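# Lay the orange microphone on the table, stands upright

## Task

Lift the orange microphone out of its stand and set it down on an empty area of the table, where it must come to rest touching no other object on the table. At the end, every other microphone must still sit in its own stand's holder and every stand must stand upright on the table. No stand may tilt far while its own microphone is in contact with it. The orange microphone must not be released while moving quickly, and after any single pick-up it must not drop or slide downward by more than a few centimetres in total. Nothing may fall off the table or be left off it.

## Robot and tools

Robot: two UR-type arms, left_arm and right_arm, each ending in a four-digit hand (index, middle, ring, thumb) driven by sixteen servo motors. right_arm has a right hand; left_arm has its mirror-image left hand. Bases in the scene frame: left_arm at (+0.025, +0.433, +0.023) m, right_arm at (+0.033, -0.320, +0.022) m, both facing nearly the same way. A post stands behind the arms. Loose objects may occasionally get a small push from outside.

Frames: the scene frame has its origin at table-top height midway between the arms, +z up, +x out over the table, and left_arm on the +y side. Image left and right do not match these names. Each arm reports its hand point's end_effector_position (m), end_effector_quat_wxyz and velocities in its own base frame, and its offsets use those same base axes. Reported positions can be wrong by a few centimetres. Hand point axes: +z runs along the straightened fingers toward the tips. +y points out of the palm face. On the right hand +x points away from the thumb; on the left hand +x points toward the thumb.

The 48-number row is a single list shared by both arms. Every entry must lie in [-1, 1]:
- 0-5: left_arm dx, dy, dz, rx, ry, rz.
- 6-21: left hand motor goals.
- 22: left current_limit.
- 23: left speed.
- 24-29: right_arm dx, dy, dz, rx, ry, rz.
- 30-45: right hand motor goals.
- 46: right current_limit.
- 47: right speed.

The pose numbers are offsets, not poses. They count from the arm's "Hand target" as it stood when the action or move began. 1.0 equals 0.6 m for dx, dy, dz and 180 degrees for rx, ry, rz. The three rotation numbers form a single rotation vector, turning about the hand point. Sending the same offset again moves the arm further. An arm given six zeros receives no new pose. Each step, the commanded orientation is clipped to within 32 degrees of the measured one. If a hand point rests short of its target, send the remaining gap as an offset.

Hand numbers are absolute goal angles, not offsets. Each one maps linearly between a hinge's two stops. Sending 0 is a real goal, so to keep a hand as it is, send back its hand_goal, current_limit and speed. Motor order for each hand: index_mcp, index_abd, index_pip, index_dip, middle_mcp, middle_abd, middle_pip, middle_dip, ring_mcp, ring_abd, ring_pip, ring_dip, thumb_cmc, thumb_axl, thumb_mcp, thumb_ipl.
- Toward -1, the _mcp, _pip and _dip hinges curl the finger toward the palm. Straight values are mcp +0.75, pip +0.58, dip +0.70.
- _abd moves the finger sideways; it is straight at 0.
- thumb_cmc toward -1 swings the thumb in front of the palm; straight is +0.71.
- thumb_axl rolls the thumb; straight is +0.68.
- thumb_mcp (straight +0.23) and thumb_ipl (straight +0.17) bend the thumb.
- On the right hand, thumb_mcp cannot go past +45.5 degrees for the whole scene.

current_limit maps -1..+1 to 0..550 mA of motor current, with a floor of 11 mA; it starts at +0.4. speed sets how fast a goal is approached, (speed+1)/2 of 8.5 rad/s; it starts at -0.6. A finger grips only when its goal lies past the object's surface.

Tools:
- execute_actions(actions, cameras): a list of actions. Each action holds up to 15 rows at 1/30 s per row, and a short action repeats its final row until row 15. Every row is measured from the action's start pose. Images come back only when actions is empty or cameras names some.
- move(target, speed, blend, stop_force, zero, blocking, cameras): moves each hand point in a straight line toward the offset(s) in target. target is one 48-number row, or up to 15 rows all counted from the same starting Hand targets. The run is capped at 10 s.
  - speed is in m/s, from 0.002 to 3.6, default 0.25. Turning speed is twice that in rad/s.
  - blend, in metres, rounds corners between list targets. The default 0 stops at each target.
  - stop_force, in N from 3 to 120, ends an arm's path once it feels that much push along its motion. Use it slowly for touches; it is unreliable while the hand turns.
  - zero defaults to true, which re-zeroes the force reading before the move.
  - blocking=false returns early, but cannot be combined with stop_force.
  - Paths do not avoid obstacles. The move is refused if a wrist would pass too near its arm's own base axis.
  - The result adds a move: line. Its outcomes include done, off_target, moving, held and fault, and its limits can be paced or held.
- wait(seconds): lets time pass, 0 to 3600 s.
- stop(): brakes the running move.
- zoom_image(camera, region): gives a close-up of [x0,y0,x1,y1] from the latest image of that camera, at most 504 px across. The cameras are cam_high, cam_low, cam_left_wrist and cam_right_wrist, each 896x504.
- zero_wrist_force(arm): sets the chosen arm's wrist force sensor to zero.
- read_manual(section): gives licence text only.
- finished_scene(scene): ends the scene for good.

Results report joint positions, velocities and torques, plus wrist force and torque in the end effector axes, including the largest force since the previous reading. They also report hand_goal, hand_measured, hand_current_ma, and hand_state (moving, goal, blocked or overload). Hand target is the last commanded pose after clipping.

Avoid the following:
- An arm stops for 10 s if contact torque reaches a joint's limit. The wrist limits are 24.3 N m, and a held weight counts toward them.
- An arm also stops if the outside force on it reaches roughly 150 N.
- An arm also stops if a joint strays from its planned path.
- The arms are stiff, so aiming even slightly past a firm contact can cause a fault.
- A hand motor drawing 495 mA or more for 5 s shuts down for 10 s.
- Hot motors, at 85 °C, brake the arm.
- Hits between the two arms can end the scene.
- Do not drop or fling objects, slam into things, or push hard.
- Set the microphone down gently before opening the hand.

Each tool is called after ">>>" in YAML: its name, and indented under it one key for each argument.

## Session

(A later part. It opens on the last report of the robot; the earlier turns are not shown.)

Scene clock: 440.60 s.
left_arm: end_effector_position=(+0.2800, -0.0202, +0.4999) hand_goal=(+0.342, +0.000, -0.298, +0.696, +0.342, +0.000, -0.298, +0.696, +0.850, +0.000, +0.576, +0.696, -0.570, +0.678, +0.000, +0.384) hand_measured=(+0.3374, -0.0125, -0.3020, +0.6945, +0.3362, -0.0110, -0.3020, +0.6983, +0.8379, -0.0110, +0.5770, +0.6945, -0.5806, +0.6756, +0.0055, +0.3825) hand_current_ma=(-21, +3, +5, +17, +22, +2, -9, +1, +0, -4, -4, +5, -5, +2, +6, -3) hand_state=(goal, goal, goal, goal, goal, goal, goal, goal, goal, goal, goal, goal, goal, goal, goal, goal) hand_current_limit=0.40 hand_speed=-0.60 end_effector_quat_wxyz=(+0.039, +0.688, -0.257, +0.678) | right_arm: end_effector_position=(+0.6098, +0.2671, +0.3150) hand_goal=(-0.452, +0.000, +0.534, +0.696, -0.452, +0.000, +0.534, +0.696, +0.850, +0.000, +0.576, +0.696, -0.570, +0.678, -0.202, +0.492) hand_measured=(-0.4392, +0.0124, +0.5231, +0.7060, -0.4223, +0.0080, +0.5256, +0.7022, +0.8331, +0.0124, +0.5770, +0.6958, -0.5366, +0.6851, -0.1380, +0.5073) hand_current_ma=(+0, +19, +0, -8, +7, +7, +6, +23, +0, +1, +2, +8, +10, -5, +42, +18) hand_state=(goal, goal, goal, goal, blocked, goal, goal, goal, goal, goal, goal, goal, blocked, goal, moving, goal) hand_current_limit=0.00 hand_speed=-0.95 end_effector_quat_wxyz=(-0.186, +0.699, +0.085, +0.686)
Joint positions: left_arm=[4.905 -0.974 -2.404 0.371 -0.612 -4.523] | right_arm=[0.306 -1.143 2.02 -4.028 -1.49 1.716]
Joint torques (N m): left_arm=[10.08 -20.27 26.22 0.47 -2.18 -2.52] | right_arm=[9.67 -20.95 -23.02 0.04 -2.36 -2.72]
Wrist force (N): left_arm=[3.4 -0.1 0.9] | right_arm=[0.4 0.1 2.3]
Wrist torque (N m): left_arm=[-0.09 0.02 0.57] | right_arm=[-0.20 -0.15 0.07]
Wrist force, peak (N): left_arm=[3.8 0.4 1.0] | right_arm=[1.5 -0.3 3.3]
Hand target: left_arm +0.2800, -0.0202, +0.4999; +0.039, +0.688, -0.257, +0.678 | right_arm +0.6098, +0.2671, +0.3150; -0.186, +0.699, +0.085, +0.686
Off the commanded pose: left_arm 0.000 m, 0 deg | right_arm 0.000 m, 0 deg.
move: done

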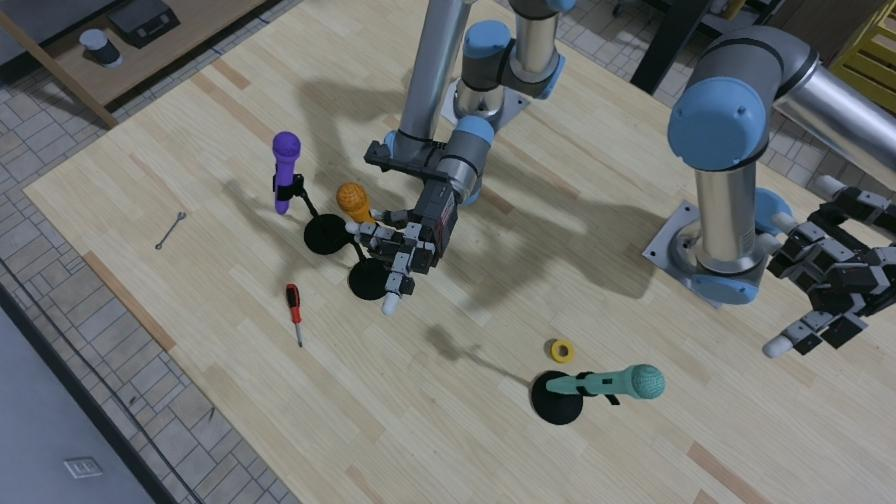

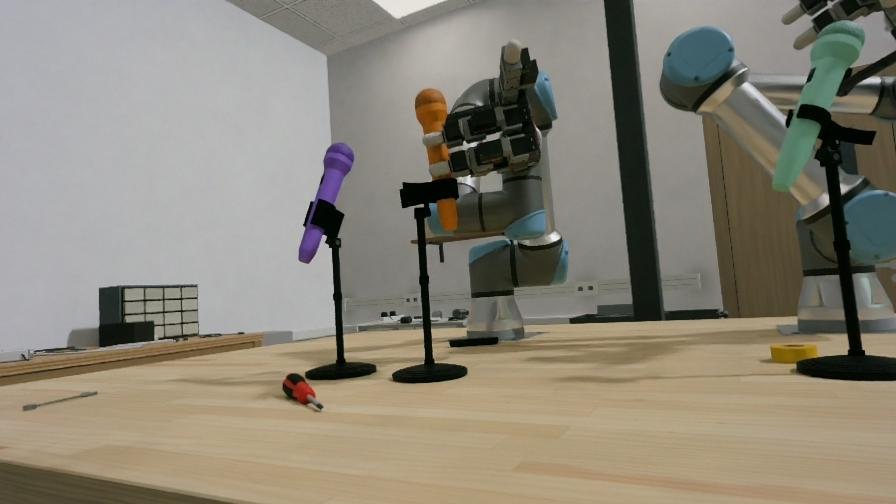

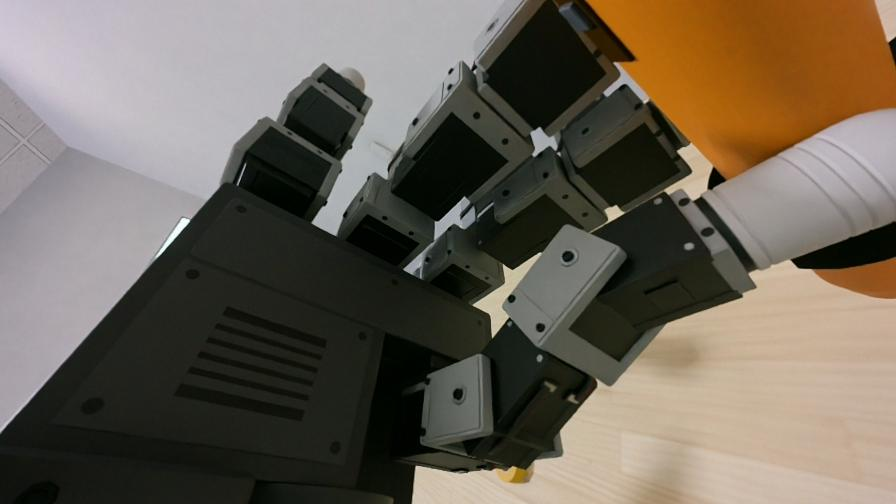

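>>> move:
  target: [0,0,0,0,0,0, 0.342,0,-0.299,0.696,0.342,0,-0.299,0.696,0.85,0,0.576,0.696,-0.571,0.678,0.0,0.384,0.4,-0.6, 0,0,0,0,0,0,-0.48,0,0.51,0.66,-0.48,0,0.51,0.66,0.85,0,0.576,0.696,-0.571,0.678,-0.286,0.44,0.3,-0.95]
  speed: 0.08
  cameras: ["cam_high","cam_low","cam_right_wrist"]

>>> zoom_image:
  camera: "cam_high"
  region: [310, 160, 490, 300]

>>> zoom_image:
  camera: "cam_low"
  region: [380, 60, 560, 240]

Scene clock: 444.40 s.
left_arm: end_effector_position=(+0.2800, -0.0202, +0.4999) hand_goal=(+0.342, +0.000, -0.298, +0.696, +0.342, +0.000, -0.298, +0.696, +0.850, +0.000, +0.576, +0.696, -0.570, +0.678, +0.000, +0.384) hand_measured=(+0.3374, -0.0125, -0.3020, +0.6945, +0.3362, -0.0110, -0.3020, +0.6996, +0.8379, -0.0110, +0.5770, +0.6958, -0.5806, +0.6746, +0.0055, +0.3825) hand_current_ma=(+2, +3, +3, +4, -2, +0, -7, -3, -11, -4, +5, -3, -6, -3, +13, -7) hand_state=(goal, goal, goal, goal, goal, goal, goal, goal, goal, goal, goal, goal, goal, goal, goal, goal) hand_current_limit=0.40 hand_speed=-0.60 end_effector_quat_wxyz=(+0.039, +0.688, -0.257, +0.678) | right_arm: end_effector_position=(+0.6098, +0.2671, +0.3150) hand_goal=(-0.480, +0.000, +0.510, +0.660, -0.480, +0.000, +0.510, +0.660, +0.850, +0.000, +0.576, +0.696, -0.570, +0.678, -0.286, +0.440) hand_measured=(-0.4428, +0.0124, +0.5308, +0.6983, -0.4211, +0.0080, +0.5269, +0.6958, +0.8319, +0.0109, +0.5770, +0.6958, -0.5366, +0.6851, -0.1380, +0.5083) hand_current_ma=(+2, -4, +2, -6, +20, +17, +11, +20, -35, +4, +4, -9, +4, -5, +101, +38) hand_state=(blocked, goal, goal, blocked, blocked, goal, goal, blocked, goal, goal, goal, goal, blocked, goal, moving, blocked) hand_current_limit=0.30 hand_speed=-0.95 end_effector_quat_wxyz=(-0.186, +0.699, +0.085, +0.686)
Joint positions: left_arm=[4.905 -0.974 -2.404 0.371 -0.612 -4.523] | right_arm=[0.306 -1.143 2.02 -4.028 -1.49 1.716]
Joint torques (N m): left_arm=[10.46 -20.57 27.01 0.28 -2.16 -2.45] | right_arm=[9.54 -21.76 -23.69 0.21 -2.13 -2.58]
Wrist force (N): left_arm=[3.2 -0.2 1.2] | right_arm=[1.2 0.0 3.0]
Wrist torque (N m): left_arm=[-0.11 0.07 0.53] | right_arm=[-0.26 -0.22 0.11]
Wrist force, peak (N): left_arm=[3.7 0.2 1.2] | right_arm=[0.9 0.3 3.2]
Hand target: left_arm +0.2800, -0.0202, +0.4999; +0.039, +0.688, -0.257, +0.678 | right_arm +0.6098, +0.2671, +0.3150; -0.186, +0.699, +0.085, +0.686
Off the commanded pose: left_arm 0.000 m, 0 deg | right_arm 0.000 m, 0 deg.
move: done

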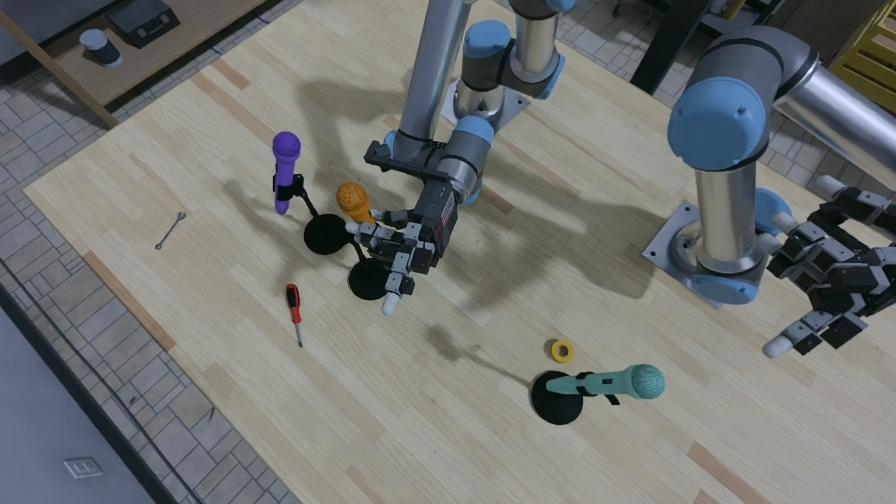

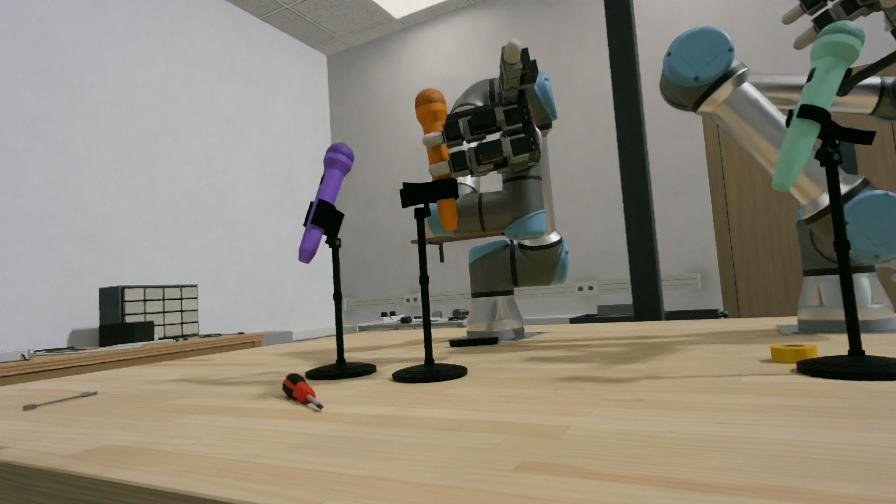

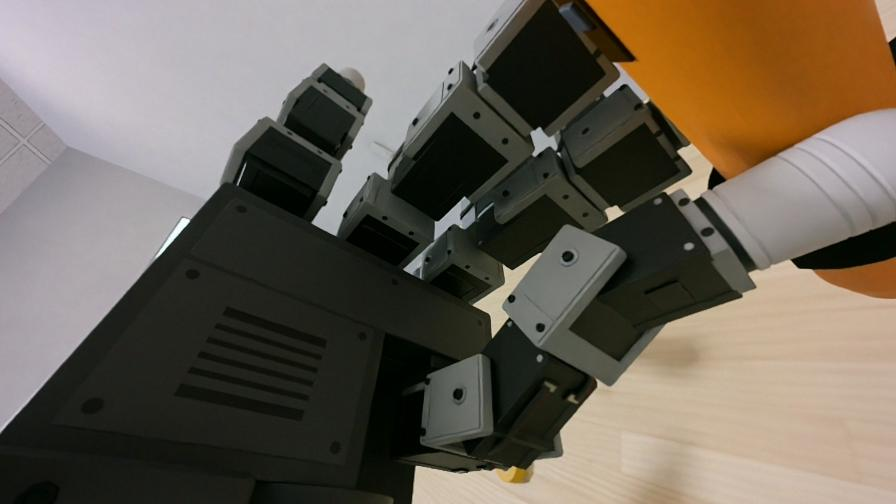

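Scaled by 2.800.

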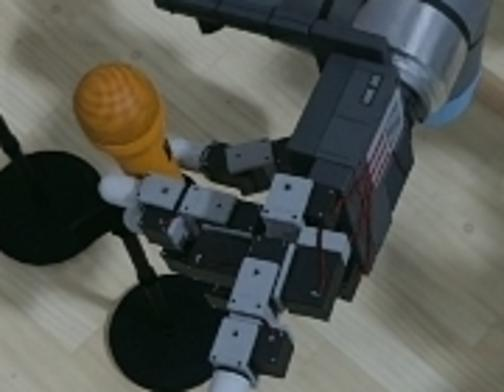

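Scaled by 2.800.

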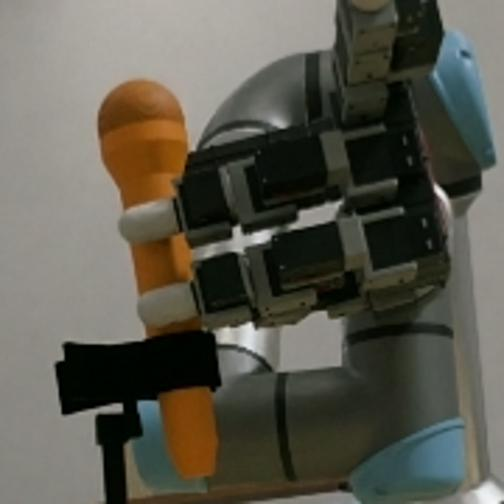

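>>> wait:
  seconds: 0.5

Scene clock: 446.53 s.
left_arm: end_effector_position=(+0.2800, -0.0202, +0.4999) hand_goal=(+0.342, +0.000, -0.298, +0.696, +0.342, +0.000, -0.298, +0.696, +0.850, +0.000, +0.576, +0.696, -0.570, +0.678, +0.000, +0.384) hand_measured=(+0.3362, -0.0125, -0.3033, +0.6932, +0.3374, -0.0110, -0.3033, +0.6996, +0.8379, -0.0110, +0.5770, +0.6958, -0.5818, +0.6756, +0.0055, +0.3815) hand_current_ma=(-5, +4, +4, +4, +2, +1, -20, +0, -2, +3, -4, -4, -21, +5, +27, -1) hand_state=(goal, goal, goal, goal, goal, goal, goal, goal, goal, goal, goal, goal, goal, goal, goal, goal) hand_current_limit=0.40 hand_speed=-0.60 end_effector_quat_wxyz=(+0.039, +0.688, -0.257, +0.678) | right_arm: end_effector_position=(+0.6098, +0.2671, +0.3150) hand_goal=(-0.480, +0.000, +0.510, +0.660, -0.480, +0.000, +0.510, +0.660, +0.850, +0.000, +0.576, +0.696, -0.570, +0.678, -0.286, +0.440) hand_measured=(-0.4416, +0.0124, +0.5308, +0.6983, -0.4211, +0.0095, +0.5269, +0.6945, +0.8331, +0.0109, +0.5770, +0.6971, -0.5366, +0.6851, -0.1380, +0.5083) hand_current_ma=(+17, +13, -5, +14, +11, +18, +2, +19, -22, +15, +4, -6, -1, +4, +123, +47) hand_state=(blocked, goal, goal, blocked, blocked, goal, goal, blocked, goal, goal, goal, goal, blocked, goal, blocked, blocked) hand_current_limit=0.30 hand_speed=-0.95 end_effector_quat_wxyz=(-0.186, +0.699, +0.085, +0.686)
Joint positions: left_arm=[4.905 -0.974 -2.404 0.371 -0.612 -4.523] | right_arm=[0.306 -1.143 2.02 -4.028 -1.49 1.716]
Joint torques (N m): left_arm=[10.33 -19.91 26.19 0.33 -2.14 -2.23] | right_arm=[9.14 -21.58 -23.72 -0.01 -2.11 -2.56]
Wrist force (N): left_arm=[3.6 0.3 0.8] | right_arm=[0.7 0.2 2.9]
Wrist torque (N m): left_arm=[-0.03 0.01 0.56] | right_arm=[-0.24 -0.19 0.08]
Wrist force, peak (N): left_arm=[3.8 0.2 1.0] | right_arm=[1.0 0.1 3.2]
Hand target: left_arm +0.2800, -0.0202, +0.4999; +0.039, +0.688, -0.257, +0.678 | right_arm +0.6098, +0.2671, +0.3150; -0.186, +0.699, +0.085, +0.686
Off the commanded pose: left_arm 0.000 m, 0 deg | right_arm 0.000 m, 0 deg.
wait: 0.50 s; at rest from the start

>>> move:
  target:
    - [0,0,0,0,0,0, 0.342,0,-0.299,0.696,0.342,0,-0.299,0.696,0.85,0,0.576,0.696,-0.571,0.678,0.0,0.384,0.4,-0.6, 0,0,0,0,0,0,-0.293,0,0.378,0.696,-0.293,0,0.378,0.696,0.85,0,0.576,0.696,-0.571,0.678,0.169,0.276,0.4,-0.8]
  speed: 0.05

>>> move:
  target:
    - [0,0,0,0,0,0, 0.342,0,-0.299,0.696,0.342,0,-0.299,0.696,0.85,0,0.576,0.696,-0.571,0.678,0.0,0.384,0.4,-0.6, 0.0232,0.0093,0.0003,0,0,0,-0.293,0,0.378,0.696,-0.293,0,0.378,0.696,0.85,0,0.576,0.696,-0.571,0.678,0.169,0.276,0.4,-0.8]
  speed: 0.05
  cameras: ["cam_high","cam_low","cam_right_wrist"]

>>> zoom_image:
  camera: "cam_high"
  region: [310, 160, 490, 300]

>>> zoom_image:
  camera: "cam_low"
  region: [380, 60, 560, 240]

Scene clock: 460.53 s.
left_arm: end_effector_position=(+0.2800, -0.0202, +0.4999) hand_goal=(+0.342, +0.000, -0.298, +0.696, +0.342, +0.000, -0.298, +0.696, +0.850, +0.000, +0.576, +0.696, -0.570, +0.678, +0.000, +0.384) hand_measured=(+0.3374, -0.0125, -0.3020, +0.6945, +0.3362, -0.0096, -0.3020, +0.6996, +0.8379, -0.0110, +0.5757, +0.6971, -0.5806, +0.6767, +0.0055, +0.3815) hand_current_ma=(-1, +16, +0, +0, -2, -6, -12, -2, -11, +0, -3, -3, +3, +17, +2, +3) hand_state=(goal, goal, goal, goal, goal, goal, goal, goal, goal, goal, goal, goal, goal, goal, goal, goal) hand_current_limit=0.40 hand_speed=-0.60 end_effector_quat_wxyz=(+0.039, +0.688, -0.257, +0.678) | right_arm: end_effector_position=(+0.6098, +0.2671, +0.3150) hand_goal=(-0.292, +0.000, +0.378, +0.696, -0.292, +0.000, +0.378, +0.696, +0.850, +0.000, +0.576, +0.696, -0.570, +0.678, +0.170, +0.276) hand_measured=(-0.3042, +0.0124, +0.3883, +0.6983, -0.3078, +0.0080, +0.3896, +0.6983, +0.8319, +0.0109, +0.5757, +0.6958, -0.5379, +0.6851, +0.1688, +0.2891) hand_current_ma=(+14, +5, -16, +3, -6, +13, +9, +5, +5, +6, +15, +6, +5, +17, +2, -14) hand_state=(goal, goal, goal, goal, goal, goal, goal, goal, goal, goal, goal, goal, blocked, goal, goal, goal) hand_current_limit=0.40 hand_speed=-0.80 end_effector_quat_wxyz=(-0.186, +0.699, +0.085, +0.686)
Joint positions: left_arm=[4.905 -0.974 -2.404 0.371 -0.612 -4.523] | right_arm=[0.306 -1.143 2.02 -4.028 -1.49 1.716]
Joint torques (N m): left_arm=[9.86 -20.75 26.31 0.26 -2.09 -2.32] | right_arm=[9.96 -21.92 -23.35 0 -2.08 -2.59]
Wrist force (N): left_arm=[3.8 -0.2 1.2] | right_arm=[0.9 0.1 3.2]
Wrist torque (N m): left_arm=[-0.12 -0.01 0.58] | right_arm=[-0.25 -0.19 0.09]
Wrist force, peak (N): left_arm=[3.9 -0.1 1.2] | right_arm=[1.1 -0.7 3.2]
Hand target: left_arm +0.2800, -0.0202, +0.4999; +0.039, +0.688, -0.257, +0.678 | right_arm +0.6098, +0.2671, +0.3150; -0.186, +0.699, +0.085, +0.686
Off the commanded pose: left_arm 0.000 m, 0 deg | right_arm 0.000 m, 0 deg.
move: done

Scene clock: 461.27 s.
left_arm: end_effector_position=(+0.2800, -0.0202, +0.4999) hand_goal=(+0.342, +0.000, -0.298, +0.696, +0.342, +0.000, -0.298, +0.696, +0.850, +0.000, +0.576, +0.696, -0.570, +0.678, +0.000, +0.384) hand_measured=(+0.3362, -0.0110, -0.3020, +0.6945, +0.3362, -0.0110, -0.3020, +0.6996, +0.8379, -0.0125, +0.5770, +0.6958, -0.5818, +0.6756, +0.0055, +0.3825) hand_current_ma=(-20, +11, +12, +9, +4, +10, -4, +1, -16, +9, +4, -3, -10, +12, +5, -1) hand_state=(goal, goal, goal, goal, goal, goal, goal, goal, goal, goal, goal, goal, goal, goal, goal, goal) hand_current_limit=0.40 hand_speed=-0.60 end_effector_quat_wxyz=(+0.039, +0.688, -0.257, +0.678) | right_arm: end_effector_position=(+0.6236, +0.2727, +0.3152) hand_goal=(-0.292, +0.000, +0.378, +0.696, -0.292, +0.000, +0.378, +0.696, +0.850, +0.000, +0.576, +0.696, -0.570, +0.678, +0.170, +0.276) hand_measured=(-0.3042, +0.0124, +0.3896, +0.6983, -0.3066, +0.0080, +0.3896, +0.6971, +0.8331, +0.0124, +0.5770, +0.6958, -0.5379, +0.6851, +0.1678, +0.2882) hand_current_ma=(-18, +17, -10, -1, -12, -5, +11, +4, -4, +17, +0, +24, +0, -10, -10, +1) hand_state=(goal, goal, goal, goal, goal, goal, goal, goal, goal, goal, goal, goal, blocked, goal, goal, goal) hand_current_limit=0.40 hand_speed=-0.80 end_effector_quat_wxyz=(-0.186, +0.699, +0.085, +0.686)
Joint positions: left_arm=[4.905 -0.974 -2.404 0.371 -0.612 -4.523] | right_arm=[0.308 -1.118 1.976 -4.009 -1.493 1.716]
Joint torques (N m): left_arm=[10.06 -21.14 25.91 0.34 -2.06 -2.19] | right_arm=[9.56 -22.69 -24.99 0.18 -2.32 -2.73]
Wrist force (N): left_arm=[3.3 0.2 0.7] | right_arm=[1.3 -0.5 3.1]
Wrist torque (N m): left_arm=[-0.03 0.03 0.55] | right_arm=[-0.30 -0.23 0.11]
Wrist force, peak (N): left_arm=[3.7 0.2 1.1] | right_arm=[1.1 0.1 3.5]
Hand target: left_arm +0.2800, -0.0202, +0.4999; +0.039, +0.688, -0.257, +0.678 | right_arm +0.6237, +0.2727, +0.3152; -0.186, +0.699, +0.085, +0.686
Off the commanded pose: left_arm 0.000 m, 0 deg | right_arm 0.000 m, 0 deg.
move: done

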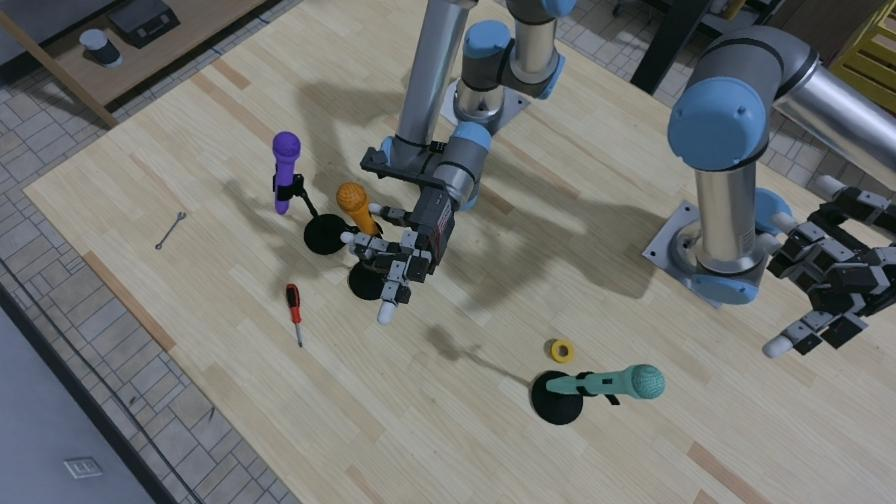

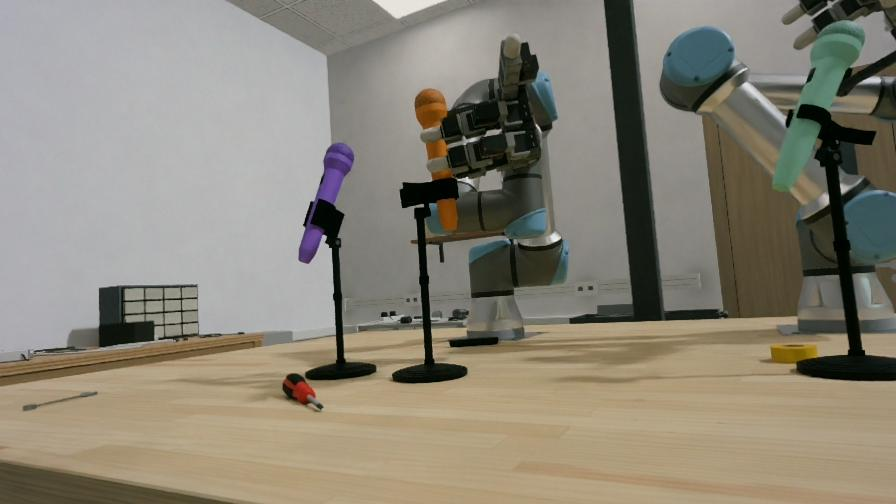

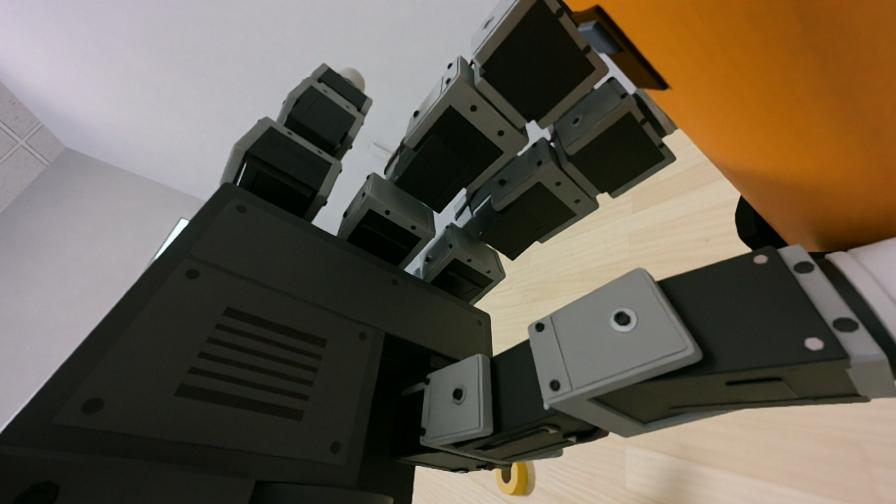

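Scaled by 2.800.

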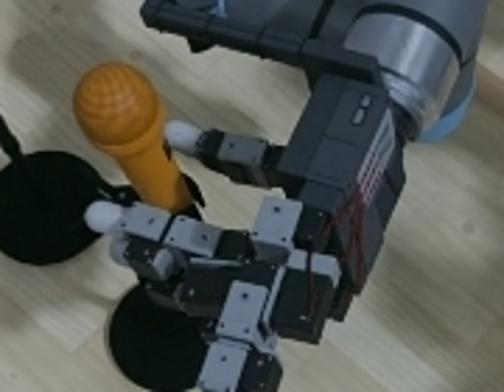

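Scaled by 2.800.

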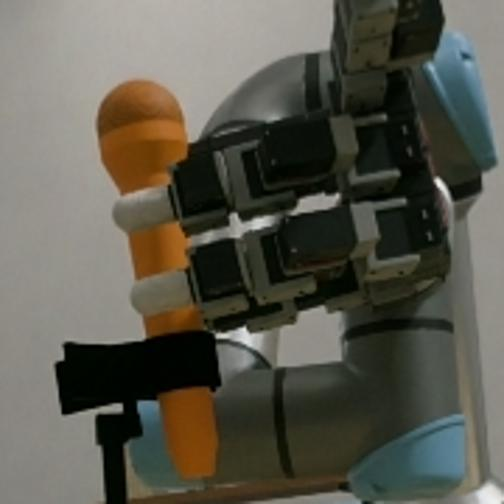

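>>> move:
  target:
    - [0,0,0,0,0,0, 0.342,0,-0.299,0.696,0.342,0,-0.299,0.696,0.85,0,0.576,0.696,-0.571,0.678,0.0,0.384,0.4,-0.6, 0,0,0,0,0,0,-0.548,0,0.65,0.696,-0.548,0,0.65,0.696,0.85,0,0.576,0.696,-0.571,0.678,0.135,0.297,0.2,-0.92]
  speed: 0.05
  cameras: ["cam_high","cam_low","cam_right_wrist"]

>>> zoom_image:
  camera: "cam_high"
  region: [310, 160, 490, 300]

>>> zoom_image:
  camera: "cam_low"
  region: [380, 60, 560, 240]

Scene clock: 466.60 s.
left_arm: end_effector_position=(+0.2800, -0.0202, +0.4999) hand_goal=(+0.342, +0.000, -0.298, +0.696, +0.342, +0.000, -0.298, +0.696, +0.850, +0.000, +0.576, +0.696, -0.570, +0.678, +0.000, +0.384) hand_measured=(+0.3374, -0.0125, -0.3033, +0.6932, +0.3386, -0.0125, -0.3020, +0.6996, +0.8367, -0.0110, +0.5770, +0.6958, -0.5806, +0.6756, +0.0065, +0.3825) hand_current_ma=(-10, +17, +17, +8, +9, -8, -2, -6, -7, -4, +7, +6, -2, -5, +8, -3) hand_state=(goal, goal, goal, goal, goal, goal, goal, goal, goal, goal, goal, goal, goal, goal, goal, goal) hand_current_limit=0.40 hand_speed=-0.60 end_effector_quat_wxyz=(+0.039, +0.688, -0.257, +0.678) | right_arm: end_effector_position=(+0.6237, +0.2727, +0.3152) hand_goal=(-0.548, +0.000, +0.650, +0.696, -0.548, +0.000, +0.650, +0.696, +0.850, +0.000, +0.576, +0.696, -0.570, +0.678, +0.136, +0.298) hand_measured=(-0.5369, +0.0124, +0.6360, +0.6983, -0.5369, +0.0080, +0.6360, +0.6971, +0.8319, +0.0124, +0.5770, +0.6971, -0.5391, +0.6851, +0.1460, +0.2891) hand_current_ma=(-1, +11, -17, -11, +1, +7, +7, +12, -25, -17, -3, +12, +16, +19, +11, -25) hand_state=(goal, goal, goal, goal, goal, goal, goal, goal, goal, goal, goal, goal, blocked, goal, goal, goal) hand_current_limit=0.20 hand_speed=-0.92 end_effector_quat_wxyz=(-0.186, +0.699, +0.085, +0.686)
Joint positions: left_arm=[4.905 -0.974 -2.404 0.371 -0.612 -4.523] | right_arm=[0.308 -1.118 1.976 -4.009 -1.493 1.716]
Joint torques (N m): left_arm=[10.1 -20.86 26.01 0.19 -1.97 -2.3] | right_arm=[10.15 -23.52 -23.7 0.28 -2.39 -2.71]
Wrist force (N): left_arm=[3.5 0.3 1.0] | right_arm=[1.1 0.1 3.0]
Wrist torque (N m): left_arm=[-0.05 0.01 0.56] | right_arm=[-0.21 -0.20 0.11]
Wrist force, peak (N): left_arm=[3.9 0.2 1.5] | right_arm=[1.4 0.0 3.5]
Hand target: left_arm +0.2800, -0.0202, +0.4999; +0.039, +0.688, -0.257, +0.678 | right_arm +0.6237, +0.2727, +0.3152; -0.186, +0.699, +0.085, +0.686
Off the commanded pose: left_arm 0.000 m, 0 deg | right_arm 0.000 m, 0 deg.
move: done

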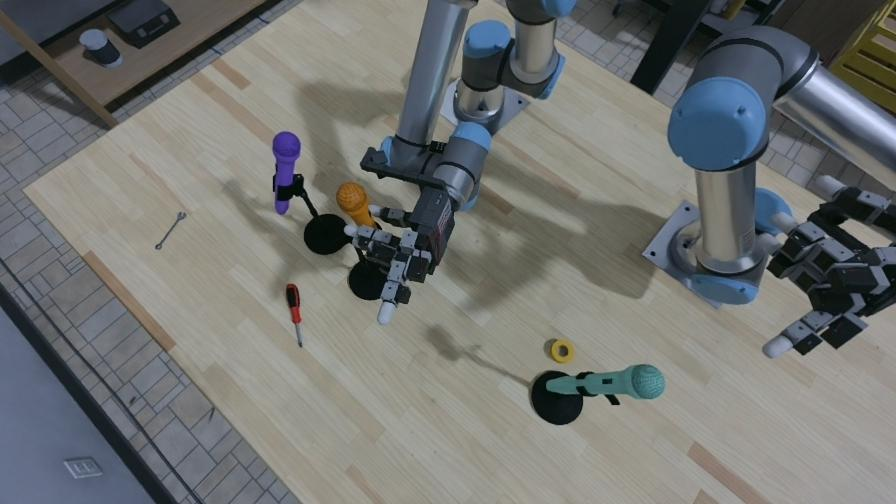

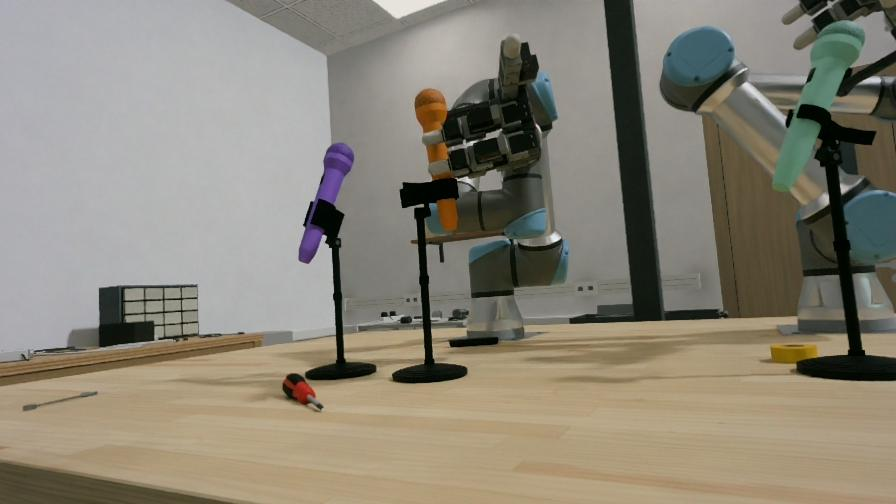

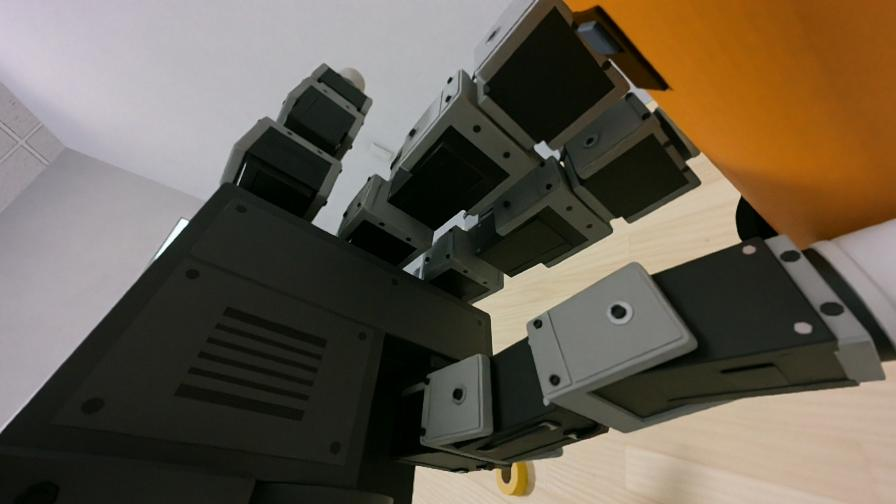

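Scaled by 2.800.

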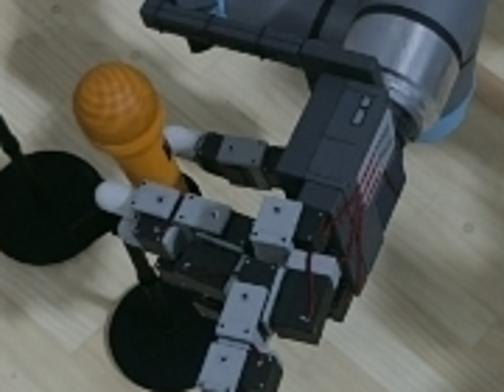

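Scaled by 2.800.

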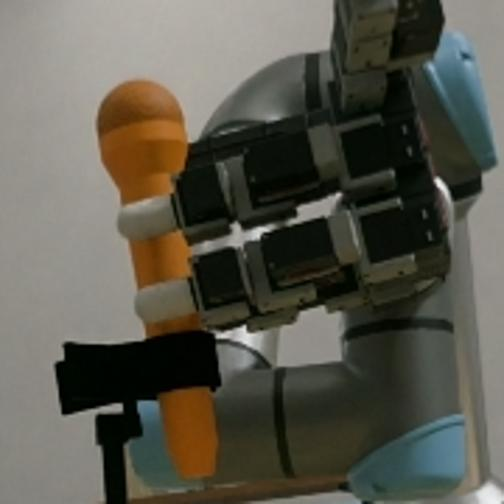

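>>> move:
  target:
    - [0,0,0,0,0,0, 0.342,0,-0.299,0.696,0.342,0,-0.299,0.696,0.85,0,0.576,0.696,-0.571,0.678,0.0,0.384,0.4,-0.6, 0,0,0,0,0,0,-0.70,0,0.68,0.68,-0.70,0,0.68,0.68,0.85,0,0.576,0.696,-0.571,0.678,-0.02,0.20,0.2,-0.95]
  speed: 0.05
  cameras: ["cam_high","cam_low","cam_right_wrist"]

>>> zoom_image:
  camera: "cam_high"
  region: [310, 160, 490, 300]

>>> zoom_image:
  camera: "cam_low"
  region: [380, 60, 560, 240]

Scene clock: 474.77 s.
left_arm: end_effector_position=(+0.2800, -0.0202, +0.4999) hand_goal=(+0.342, +0.000, -0.298, +0.696, +0.342, +0.000, -0.298, +0.696, +0.850, +0.000, +0.576, +0.696, -0.570, +0.678, +0.000, +0.384) hand_measured=(+0.3374, -0.0125, -0.3020, +0.6945, +0.3362, -0.0110, -0.3020, +0.6996, +0.8391, -0.0125, +0.5770, +0.6958, -0.5818, +0.6756, +0.0055, +0.3825) hand_current_ma=(-9, +4, +15, +7, +8, -4, -4, +8, -4, -8, +7, -3, -10, +6, +0, -10) hand_state=(goal, goal, goal, goal, goal, goal, goal, goal, goal, goal, goal, goal, goal, goal, goal, goal) hand_current_limit=0.40 hand_speed=-0.60 end_effector_quat_wxyz=(+0.039, +0.688, -0.257, +0.678) | right_arm: end_effector_position=(+0.6237, +0.2727, +0.3152) hand_goal=(-0.700, +0.000, +0.680, +0.680, -0.700, +0.000, +0.680, +0.680, +0.850, +0.000, +0.576, +0.696, -0.570, +0.678, -0.020, +0.200) hand_measured=(-0.6201, +0.0124, +0.6860, +0.6958, -0.6032, +0.0095, +0.6873, +0.6945, +0.8331, +0.0124, +0.5757, +0.6958, -0.5391, +0.6851, +0.1015, +0.2634) hand_current_ma=(+34, -5, -2, +15, +49, -1, +2, +17, +7, +4, +4, +9, -10, -5, +67, +40) hand_state=(blocked, goal, goal, goal, blocked, goal, goal, goal, goal, goal, goal, goal, blocked, goal, moving, blocked) hand_current_limit=0.20 hand_speed=-0.95 end_effector_quat_wxyz=(-0.186, +0.699, +0.085, +0.686)
Joint positions: left_arm=[4.905 -0.974 -2.404 0.371 -0.612 -4.523] | right_arm=[0.308 -1.118 1.976 -4.009 -1.493 1.716]
Joint torques (N m): left_arm=[10.48 -20.59 26.52 0.25 -1.91 -2.28] | right_arm=[9.66 -23.45 -23.56 -0.05 -2.31 -2.63]
Wrist force (N): left_arm=[3.2 0.0 0.7] | right_arm=[0.7 0.2 2.6]
Wrist torque (N m): left_arm=[-0.06 0.05 0.53] | right_arm=[-0.20 -0.18 0.09]
Wrist force, peak (N): left_arm=[4.0 -0.1 0.8] | right_arm=[1.2 -0.2 3.6]
Hand target: left_arm +0.2800, -0.0202, +0.4999; +0.039, +0.688, -0.257, +0.678 | right_arm +0.6237, +0.2727, +0.3152; -0.186, +0.699, +0.085, +0.686
Off the commanded pose: left_arm 0.000 m, 0 deg | right_arm 0.000 m, 0 deg.
move: done

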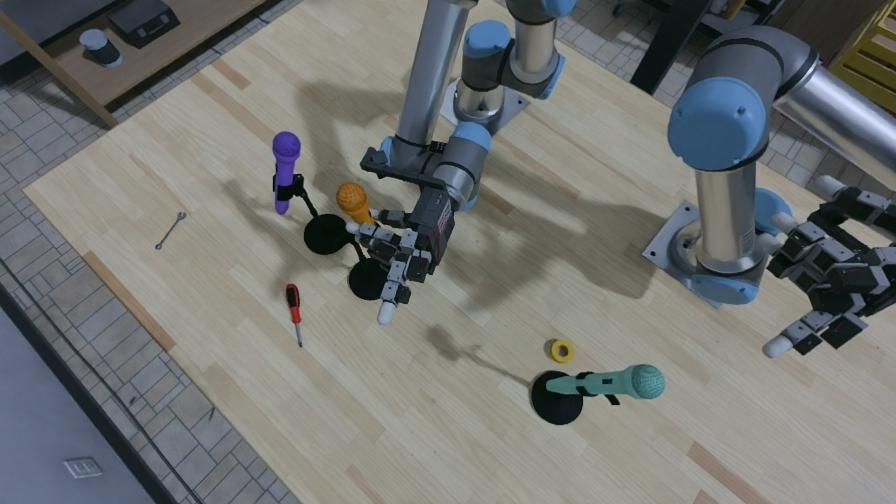

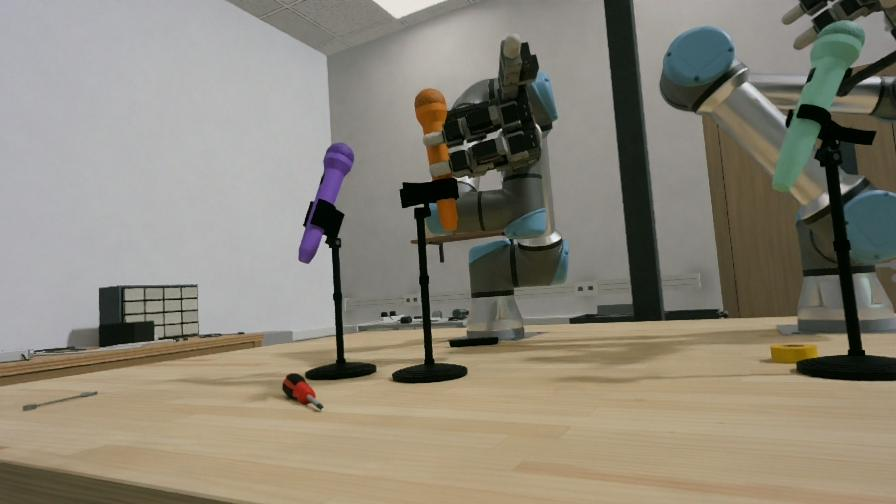

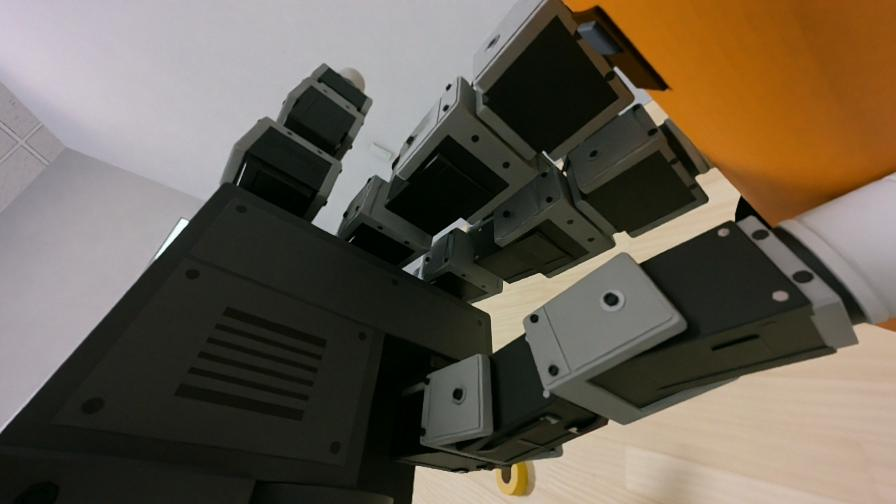

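Scaled by 2.800.

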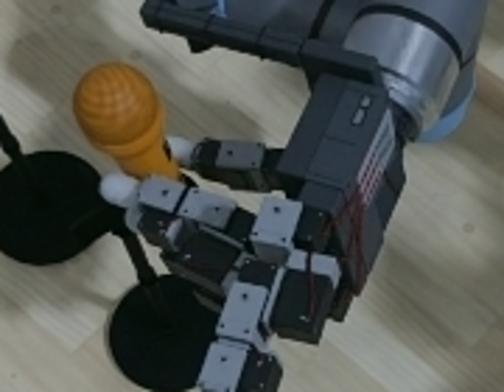

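Scaled by 2.800.

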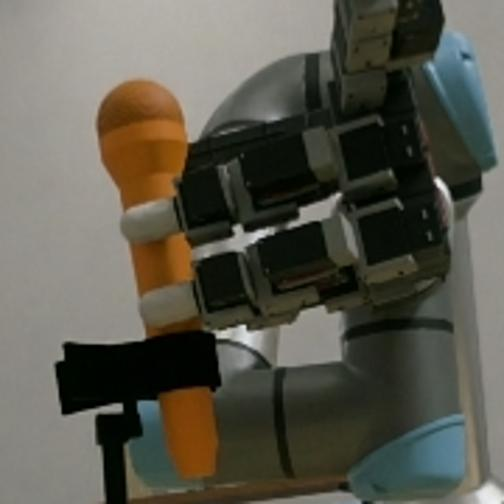

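>>> move:
  target:
    - [0,0,0,0,0,0, 0.342,0,-0.299,0.696,0.342,0,-0.299,0.696,0.85,0,0.576,0.696,-0.571,0.678,0.0,0.384,0.4,-0.6, 0,0,0,0,0,0,-0.80,0,0.62,0.65,-0.80,0,0.62,0.65,0.85,0,0.576,0.696,-0.571,0.678,-0.15,0.13,0.4,-0.95]
  speed: 0.05

>>> move:
  target:
    - [0,0,0,0,0,0, 0.342,0,-0.299,0.696,0.342,0,-0.299,0.696,0.85,0,0.576,0.696,-0.571,0.678,0.0,0.384,0.4,-0.6, 0,0,0,0,0,0,-0.90,0,0.56,0.61,-0.90,0,0.56,0.61,0.85,0,0.576,0.696,-0.571,0.678,-0.286,0.06,0.6,-0.95]
  speed: 0.05

>>> wait:
  seconds: 1
  cameras: ["cam_high","cam_low","cam_right_wrist"]

>>> zoom_image:
  camera: "cam_high"
  region: [310, 160, 490, 300]

>>> zoom_image:
  camera: "cam_low"
  region: [380, 60, 560, 240]

Scene clock: 480.83 s.
left_arm: end_effector_position=(+0.2800, -0.0202, +0.4999) hand_goal=(+0.342, +0.000, -0.298, +0.696, +0.342, +0.000, -0.298, +0.696, +0.850, +0.000, +0.576, +0.696, -0.570, +0.678, +0.000, +0.384) hand_measured=(+0.3362, -0.0110, -0.3033, +0.6945, +0.3374, -0.0110, -0.3020, +0.6996, +0.8379, -0.0125, +0.5770, +0.6971, -0.5818, +0.6756, +0.0055, +0.3825) hand_current_ma=(-14, +9, +8, +9, +16, +6, -9, +7, -13, -5, -12, -4, -3, +11, +8, -9) hand_state=(goal, goal, goal, goal, goal, goal, goal, goal, goal, goal, goal, goal, goal, goal, goal, goal) hand_current_limit=0.40 hand_speed=-0.60 end_effector_quat_wxyz=(+0.039, +0.688, -0.257, +0.678) | right_arm: end_effector_position=(+0.6237, +0.2727, +0.3152) hand_goal=(-0.800, +0.000, +0.620, +0.650, -0.800, +0.000, +0.620, +0.650, +0.850, +0.000, +0.576, +0.696, -0.570, +0.678, -0.150, +0.130) hand_measured=(-0.6213, +0.0124, +0.6873, +0.6958, -0.6044, +0.0080, +0.6886, +0.6945, +0.8331, +0.0109, +0.5770, +0.6958, -0.5391, +0.6851, +0.0995, +0.2624) hand_current_ma=(+105, +19, +27, +23, +133, -11, +28, +23, +3, +11, -13, +9, -10, +4, +147, +92) hand_state=(moving, goal, blocked, blocked, moving, goal, blocked, blocked, goal, goal, goal, goal, blocked, goal, moving, moving) hand_current_limit=0.40 hand_speed=-0.95 end_effector_quat_wxyz=(-0.186, +0.699, +0.085, +0.686)
Joint positions: left_arm=[4.905 -0.974 -2.404 0.371 -0.612 -4.523] | right_arm=[0.308 -1.118 1.976 -4.009 -1.493 1.716]
Joint torques (N m): left_arm=[10.25 -20.72 26.2 0.28 -1.8 -2.12] | right_arm=[8.69 -23.35 -23.19 -0.02 -1.17 -2.64]
Wrist force (N): left_arm=[3.6 0.2 1.2] | right_arm=[1.1 0.2 3.1]
Wrist torque (N m): left_arm=[-0.06 0.03 0.56] | right_arm=[-0.25 -0.19 0.10]
Wrist force, peak (N): left_arm=[3.7 0.2 1.4] | right_arm=[1.1 -0.1 3.3]
Hand target: left_arm +0.2800, -0.0202, +0.4999; +0.039, +0.688, -0.257, +0.678 | right_arm +0.6237, +0.2727, +0.3152; -0.186, +0.699, +0.085, +0.686
Off the commanded pose: left_arm 0.000 m, 0 deg | right_arm 0.000 m, 0 deg.
move: done

Scene clock: 481.33 s.
left_arm: end_effector_position=(+0.2800, -0.0202, +0.4999) hand_goal=(+0.342, +0.000, -0.298, +0.696, +0.342, +0.000, -0.298, +0.696, +0.850, +0.000, +0.576, +0.696, -0.570, +0.678, +0.000, +0.384) hand_measured=(+0.3362, -0.0110, -0.3020, +0.6945, +0.3362, -0.0125, -0.3020, +0.6996, +0.8379, -0.0110, +0.5770, +0.6958, -0.5806, +0.6746, +0.0065, +0.3825) hand_current_ma=(-5, +14, -4, +22, +8, +6, -4, +8, +4, -5, -2, -5, -7, +13, +5, -5) hand_state=(goal, goal, goal, goal, goal, goal, goal, goal, goal, goal, goal, goal, goal, goal, goal, goal) hand_current_limit=0.40 hand_speed=-0.60 end_effector_quat_wxyz=(+0.039, +0.688, -0.257, +0.678) | right_arm: end_effector_position=(+0.6237, +0.2727, +0.3152) hand_goal=(-0.900, +0.000, +0.560, +0.610, -0.900, +0.000, +0.560, +0.610, +0.850, +0.000, +0.576, +0.696, -0.570, +0.678, -0.286, +0.060) hand_measured=(-0.6225, +0.0124, +0.6886, +0.6958, -0.6032, +0.0080, +0.6873, +0.6881, +0.8331, +0.0109, +0.5770, +0.6971, -0.5391, +0.6851, +0.1015, +0.2596) hand_current_ma=(+170, +7, +71, +39, +187, -10, +85, +35, -29, +14, -6, +3, +3, +10, +239, +160) hand_state=(moving, goal, blocked, blocked, moving, goal, blocked, blocked, goal, goal, goal, goal, blocked, goal, moving, moving) hand_current_limit=0.60 hand_speed=-0.95 end_effector_quat_wxyz=(-0.186, +0.699, +0.085, +0.686)
Joint positions: left_arm=[4.905 -0.974 -2.404 0.371 -0.612 -4.523] | right_arm=[0.308 -1.118 1.976 -4.009 -1.493 1.716]
Joint torques (N m): left_arm=[9.64 -20.85 25.1 0.24 -1.87 -2.18] | right_arm=[8.39 -23.18 -23 -0.06 -1.08 -2.69]
Wrist force (N): left_arm=[3.4 0.1 0.7] | right_arm=[0.7 0.1 2.8]
Wrist torque (N m): left_arm=[-0.05 0.03 0.55] | right_arm=[-0.22 -0.18 0.08]
Wrist force, peak (N): left_arm=[3.8 0.3 1.2] | right_arm=[1.4 0.1 3.2]
Hand target: left_arm +0.2800, -0.0202, +0.4999; +0.039, +0.688, -0.257, +0.678 | right_arm +0.6237, +0.2727, +0.3152; -0.186, +0.699, +0.085, +0.686
Off the commanded pose: left_arm 0.000 m, 0 deg | right_arm 0.000 m, 0 deg.
move: done

Scene clock: 482.33 s.
left_arm: end_effector_position=(+0.2800, -0.0202, +0.4999) hand_goal=(+0.342, +0.000, -0.298, +0.696, +0.342, +0.000, -0.298, +0.696, +0.850, +0.000, +0.576, +0.696, -0.570, +0.678, +0.000, +0.384) hand_measured=(+0.3362, -0.0110, -0.3020, +0.6945, +0.3374, -0.0110, -0.3020, +0.6996, +0.8367, -0.0125, +0.5770, +0.6958, -0.5806, +0.6756, +0.0055, +0.3825) hand_current_ma=(-16, +11, +11, +19, +19, -4, -8, -4, -15, -4, -9, -1, -3, +2, +13, +2) hand_state=(goal, goal, goal, goal, goal, goal, goal, goal, goal, goal, goal, goal, goal, goal, goal, goal) hand_current_limit=0.40 hand_speed=-0.60 end_effector_quat_wxyz=(+0.039, +0.688, -0.257, +0.678) | right_arm: end_effector_position=(+0.6237, +0.2727, +0.3152) hand_goal=(-0.900, +0.000, +0.560, +0.610, -0.900, +0.000, +0.560, +0.610, +0.850, +0.000, +0.576, +0.696, -0.570, +0.678, -0.286, +0.060) hand_measured=(-0.6225, +0.0124, +0.6886, +0.6971, -0.6020, +0.0095, +0.6886, +0.6881, +0.8331, +0.0124, +0.5770, +0.6958, -0.5379, +0.6851, +0.1005, +0.2596) hand_current_ma=(+198, +5, +57, +58, +224, -4, +59, +46, -19, +7, -3, -7, +3, +17, +395, +164) hand_state=(blocked, goal, blocked, blocked, blocked, goal, blocked, blocked, goal, goal, goal, goal, blocked, goal, blocked, blocked) hand_current_limit=0.60 hand_speed=-0.95 end_effector_quat_wxyz=(-0.186, +0.699, +0.085, +0.686)
Joint positions: left_arm=[4.905 -0.974 -2.404 0.371 -0.612 -4.523] | right_arm=[0.308 -1.118 1.976 -4.009 -1.493 1.716]
Joint torques (N m): left_arm=[9.18 -21.14 25.42 0.17 -1.77 -2.18] | right_arm=[8.6 -22.94 -22.67 0.08 -0.78 -2.71]
Wrist force (N): left_arm=[3.3 -0.2 0.9] | right_arm=[1.1 0.5 2.7]
Wrist torque (N m): left_arm=[-0.10 0.04 0.54] | right_arm=[-0.18 -0.20 0.09]
Wrist force, peak (N): left_arm=[3.7 0.1 1.0] | right_arm=[1.4 0.1 3.2]
Hand target: left_arm +0.2800, -0.0202, +0.4999; +0.039, +0.688, -0.257, +0.678 | right_arm +0.6237, +0.2727, +0.3152; -0.186, +0.699, +0.085, +0.686
Off the commanded pose: left_arm 0.000 m, 0 deg | right_arm 0.000 m, 0 deg.
wait: 1.00 s; at rest by 0.17 s

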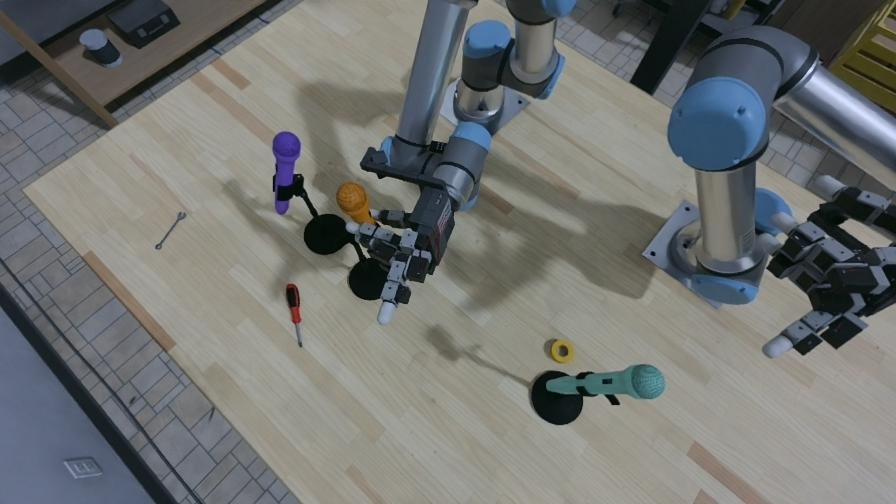

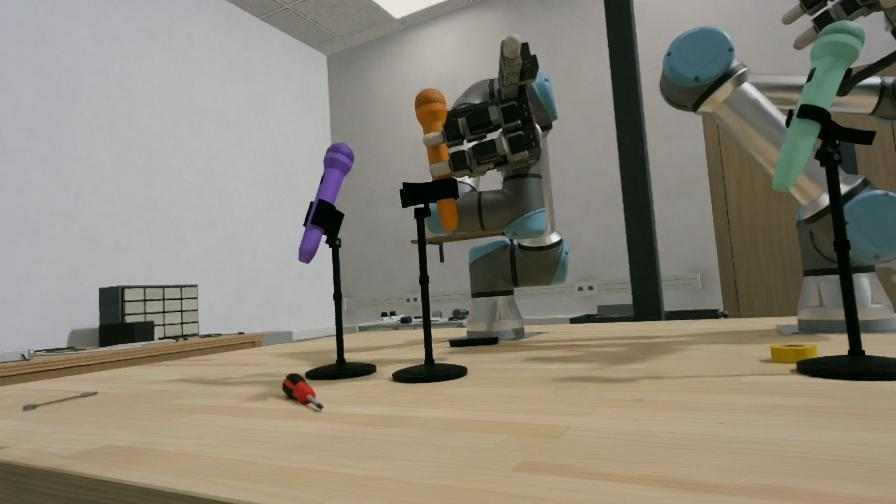

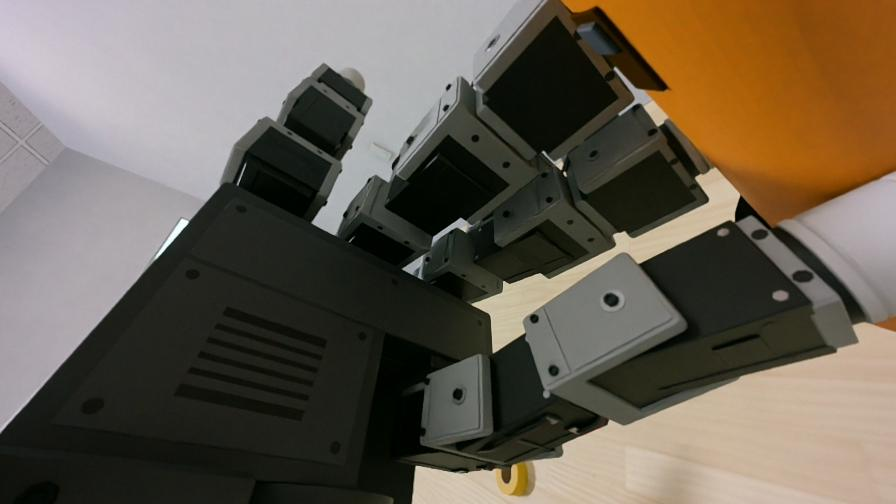

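Scaled by 2.800.

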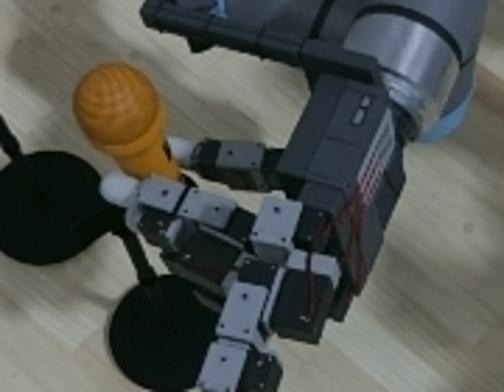

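Scaled by 2.800.

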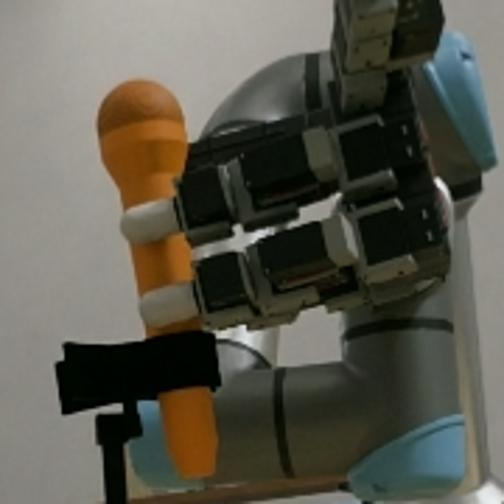

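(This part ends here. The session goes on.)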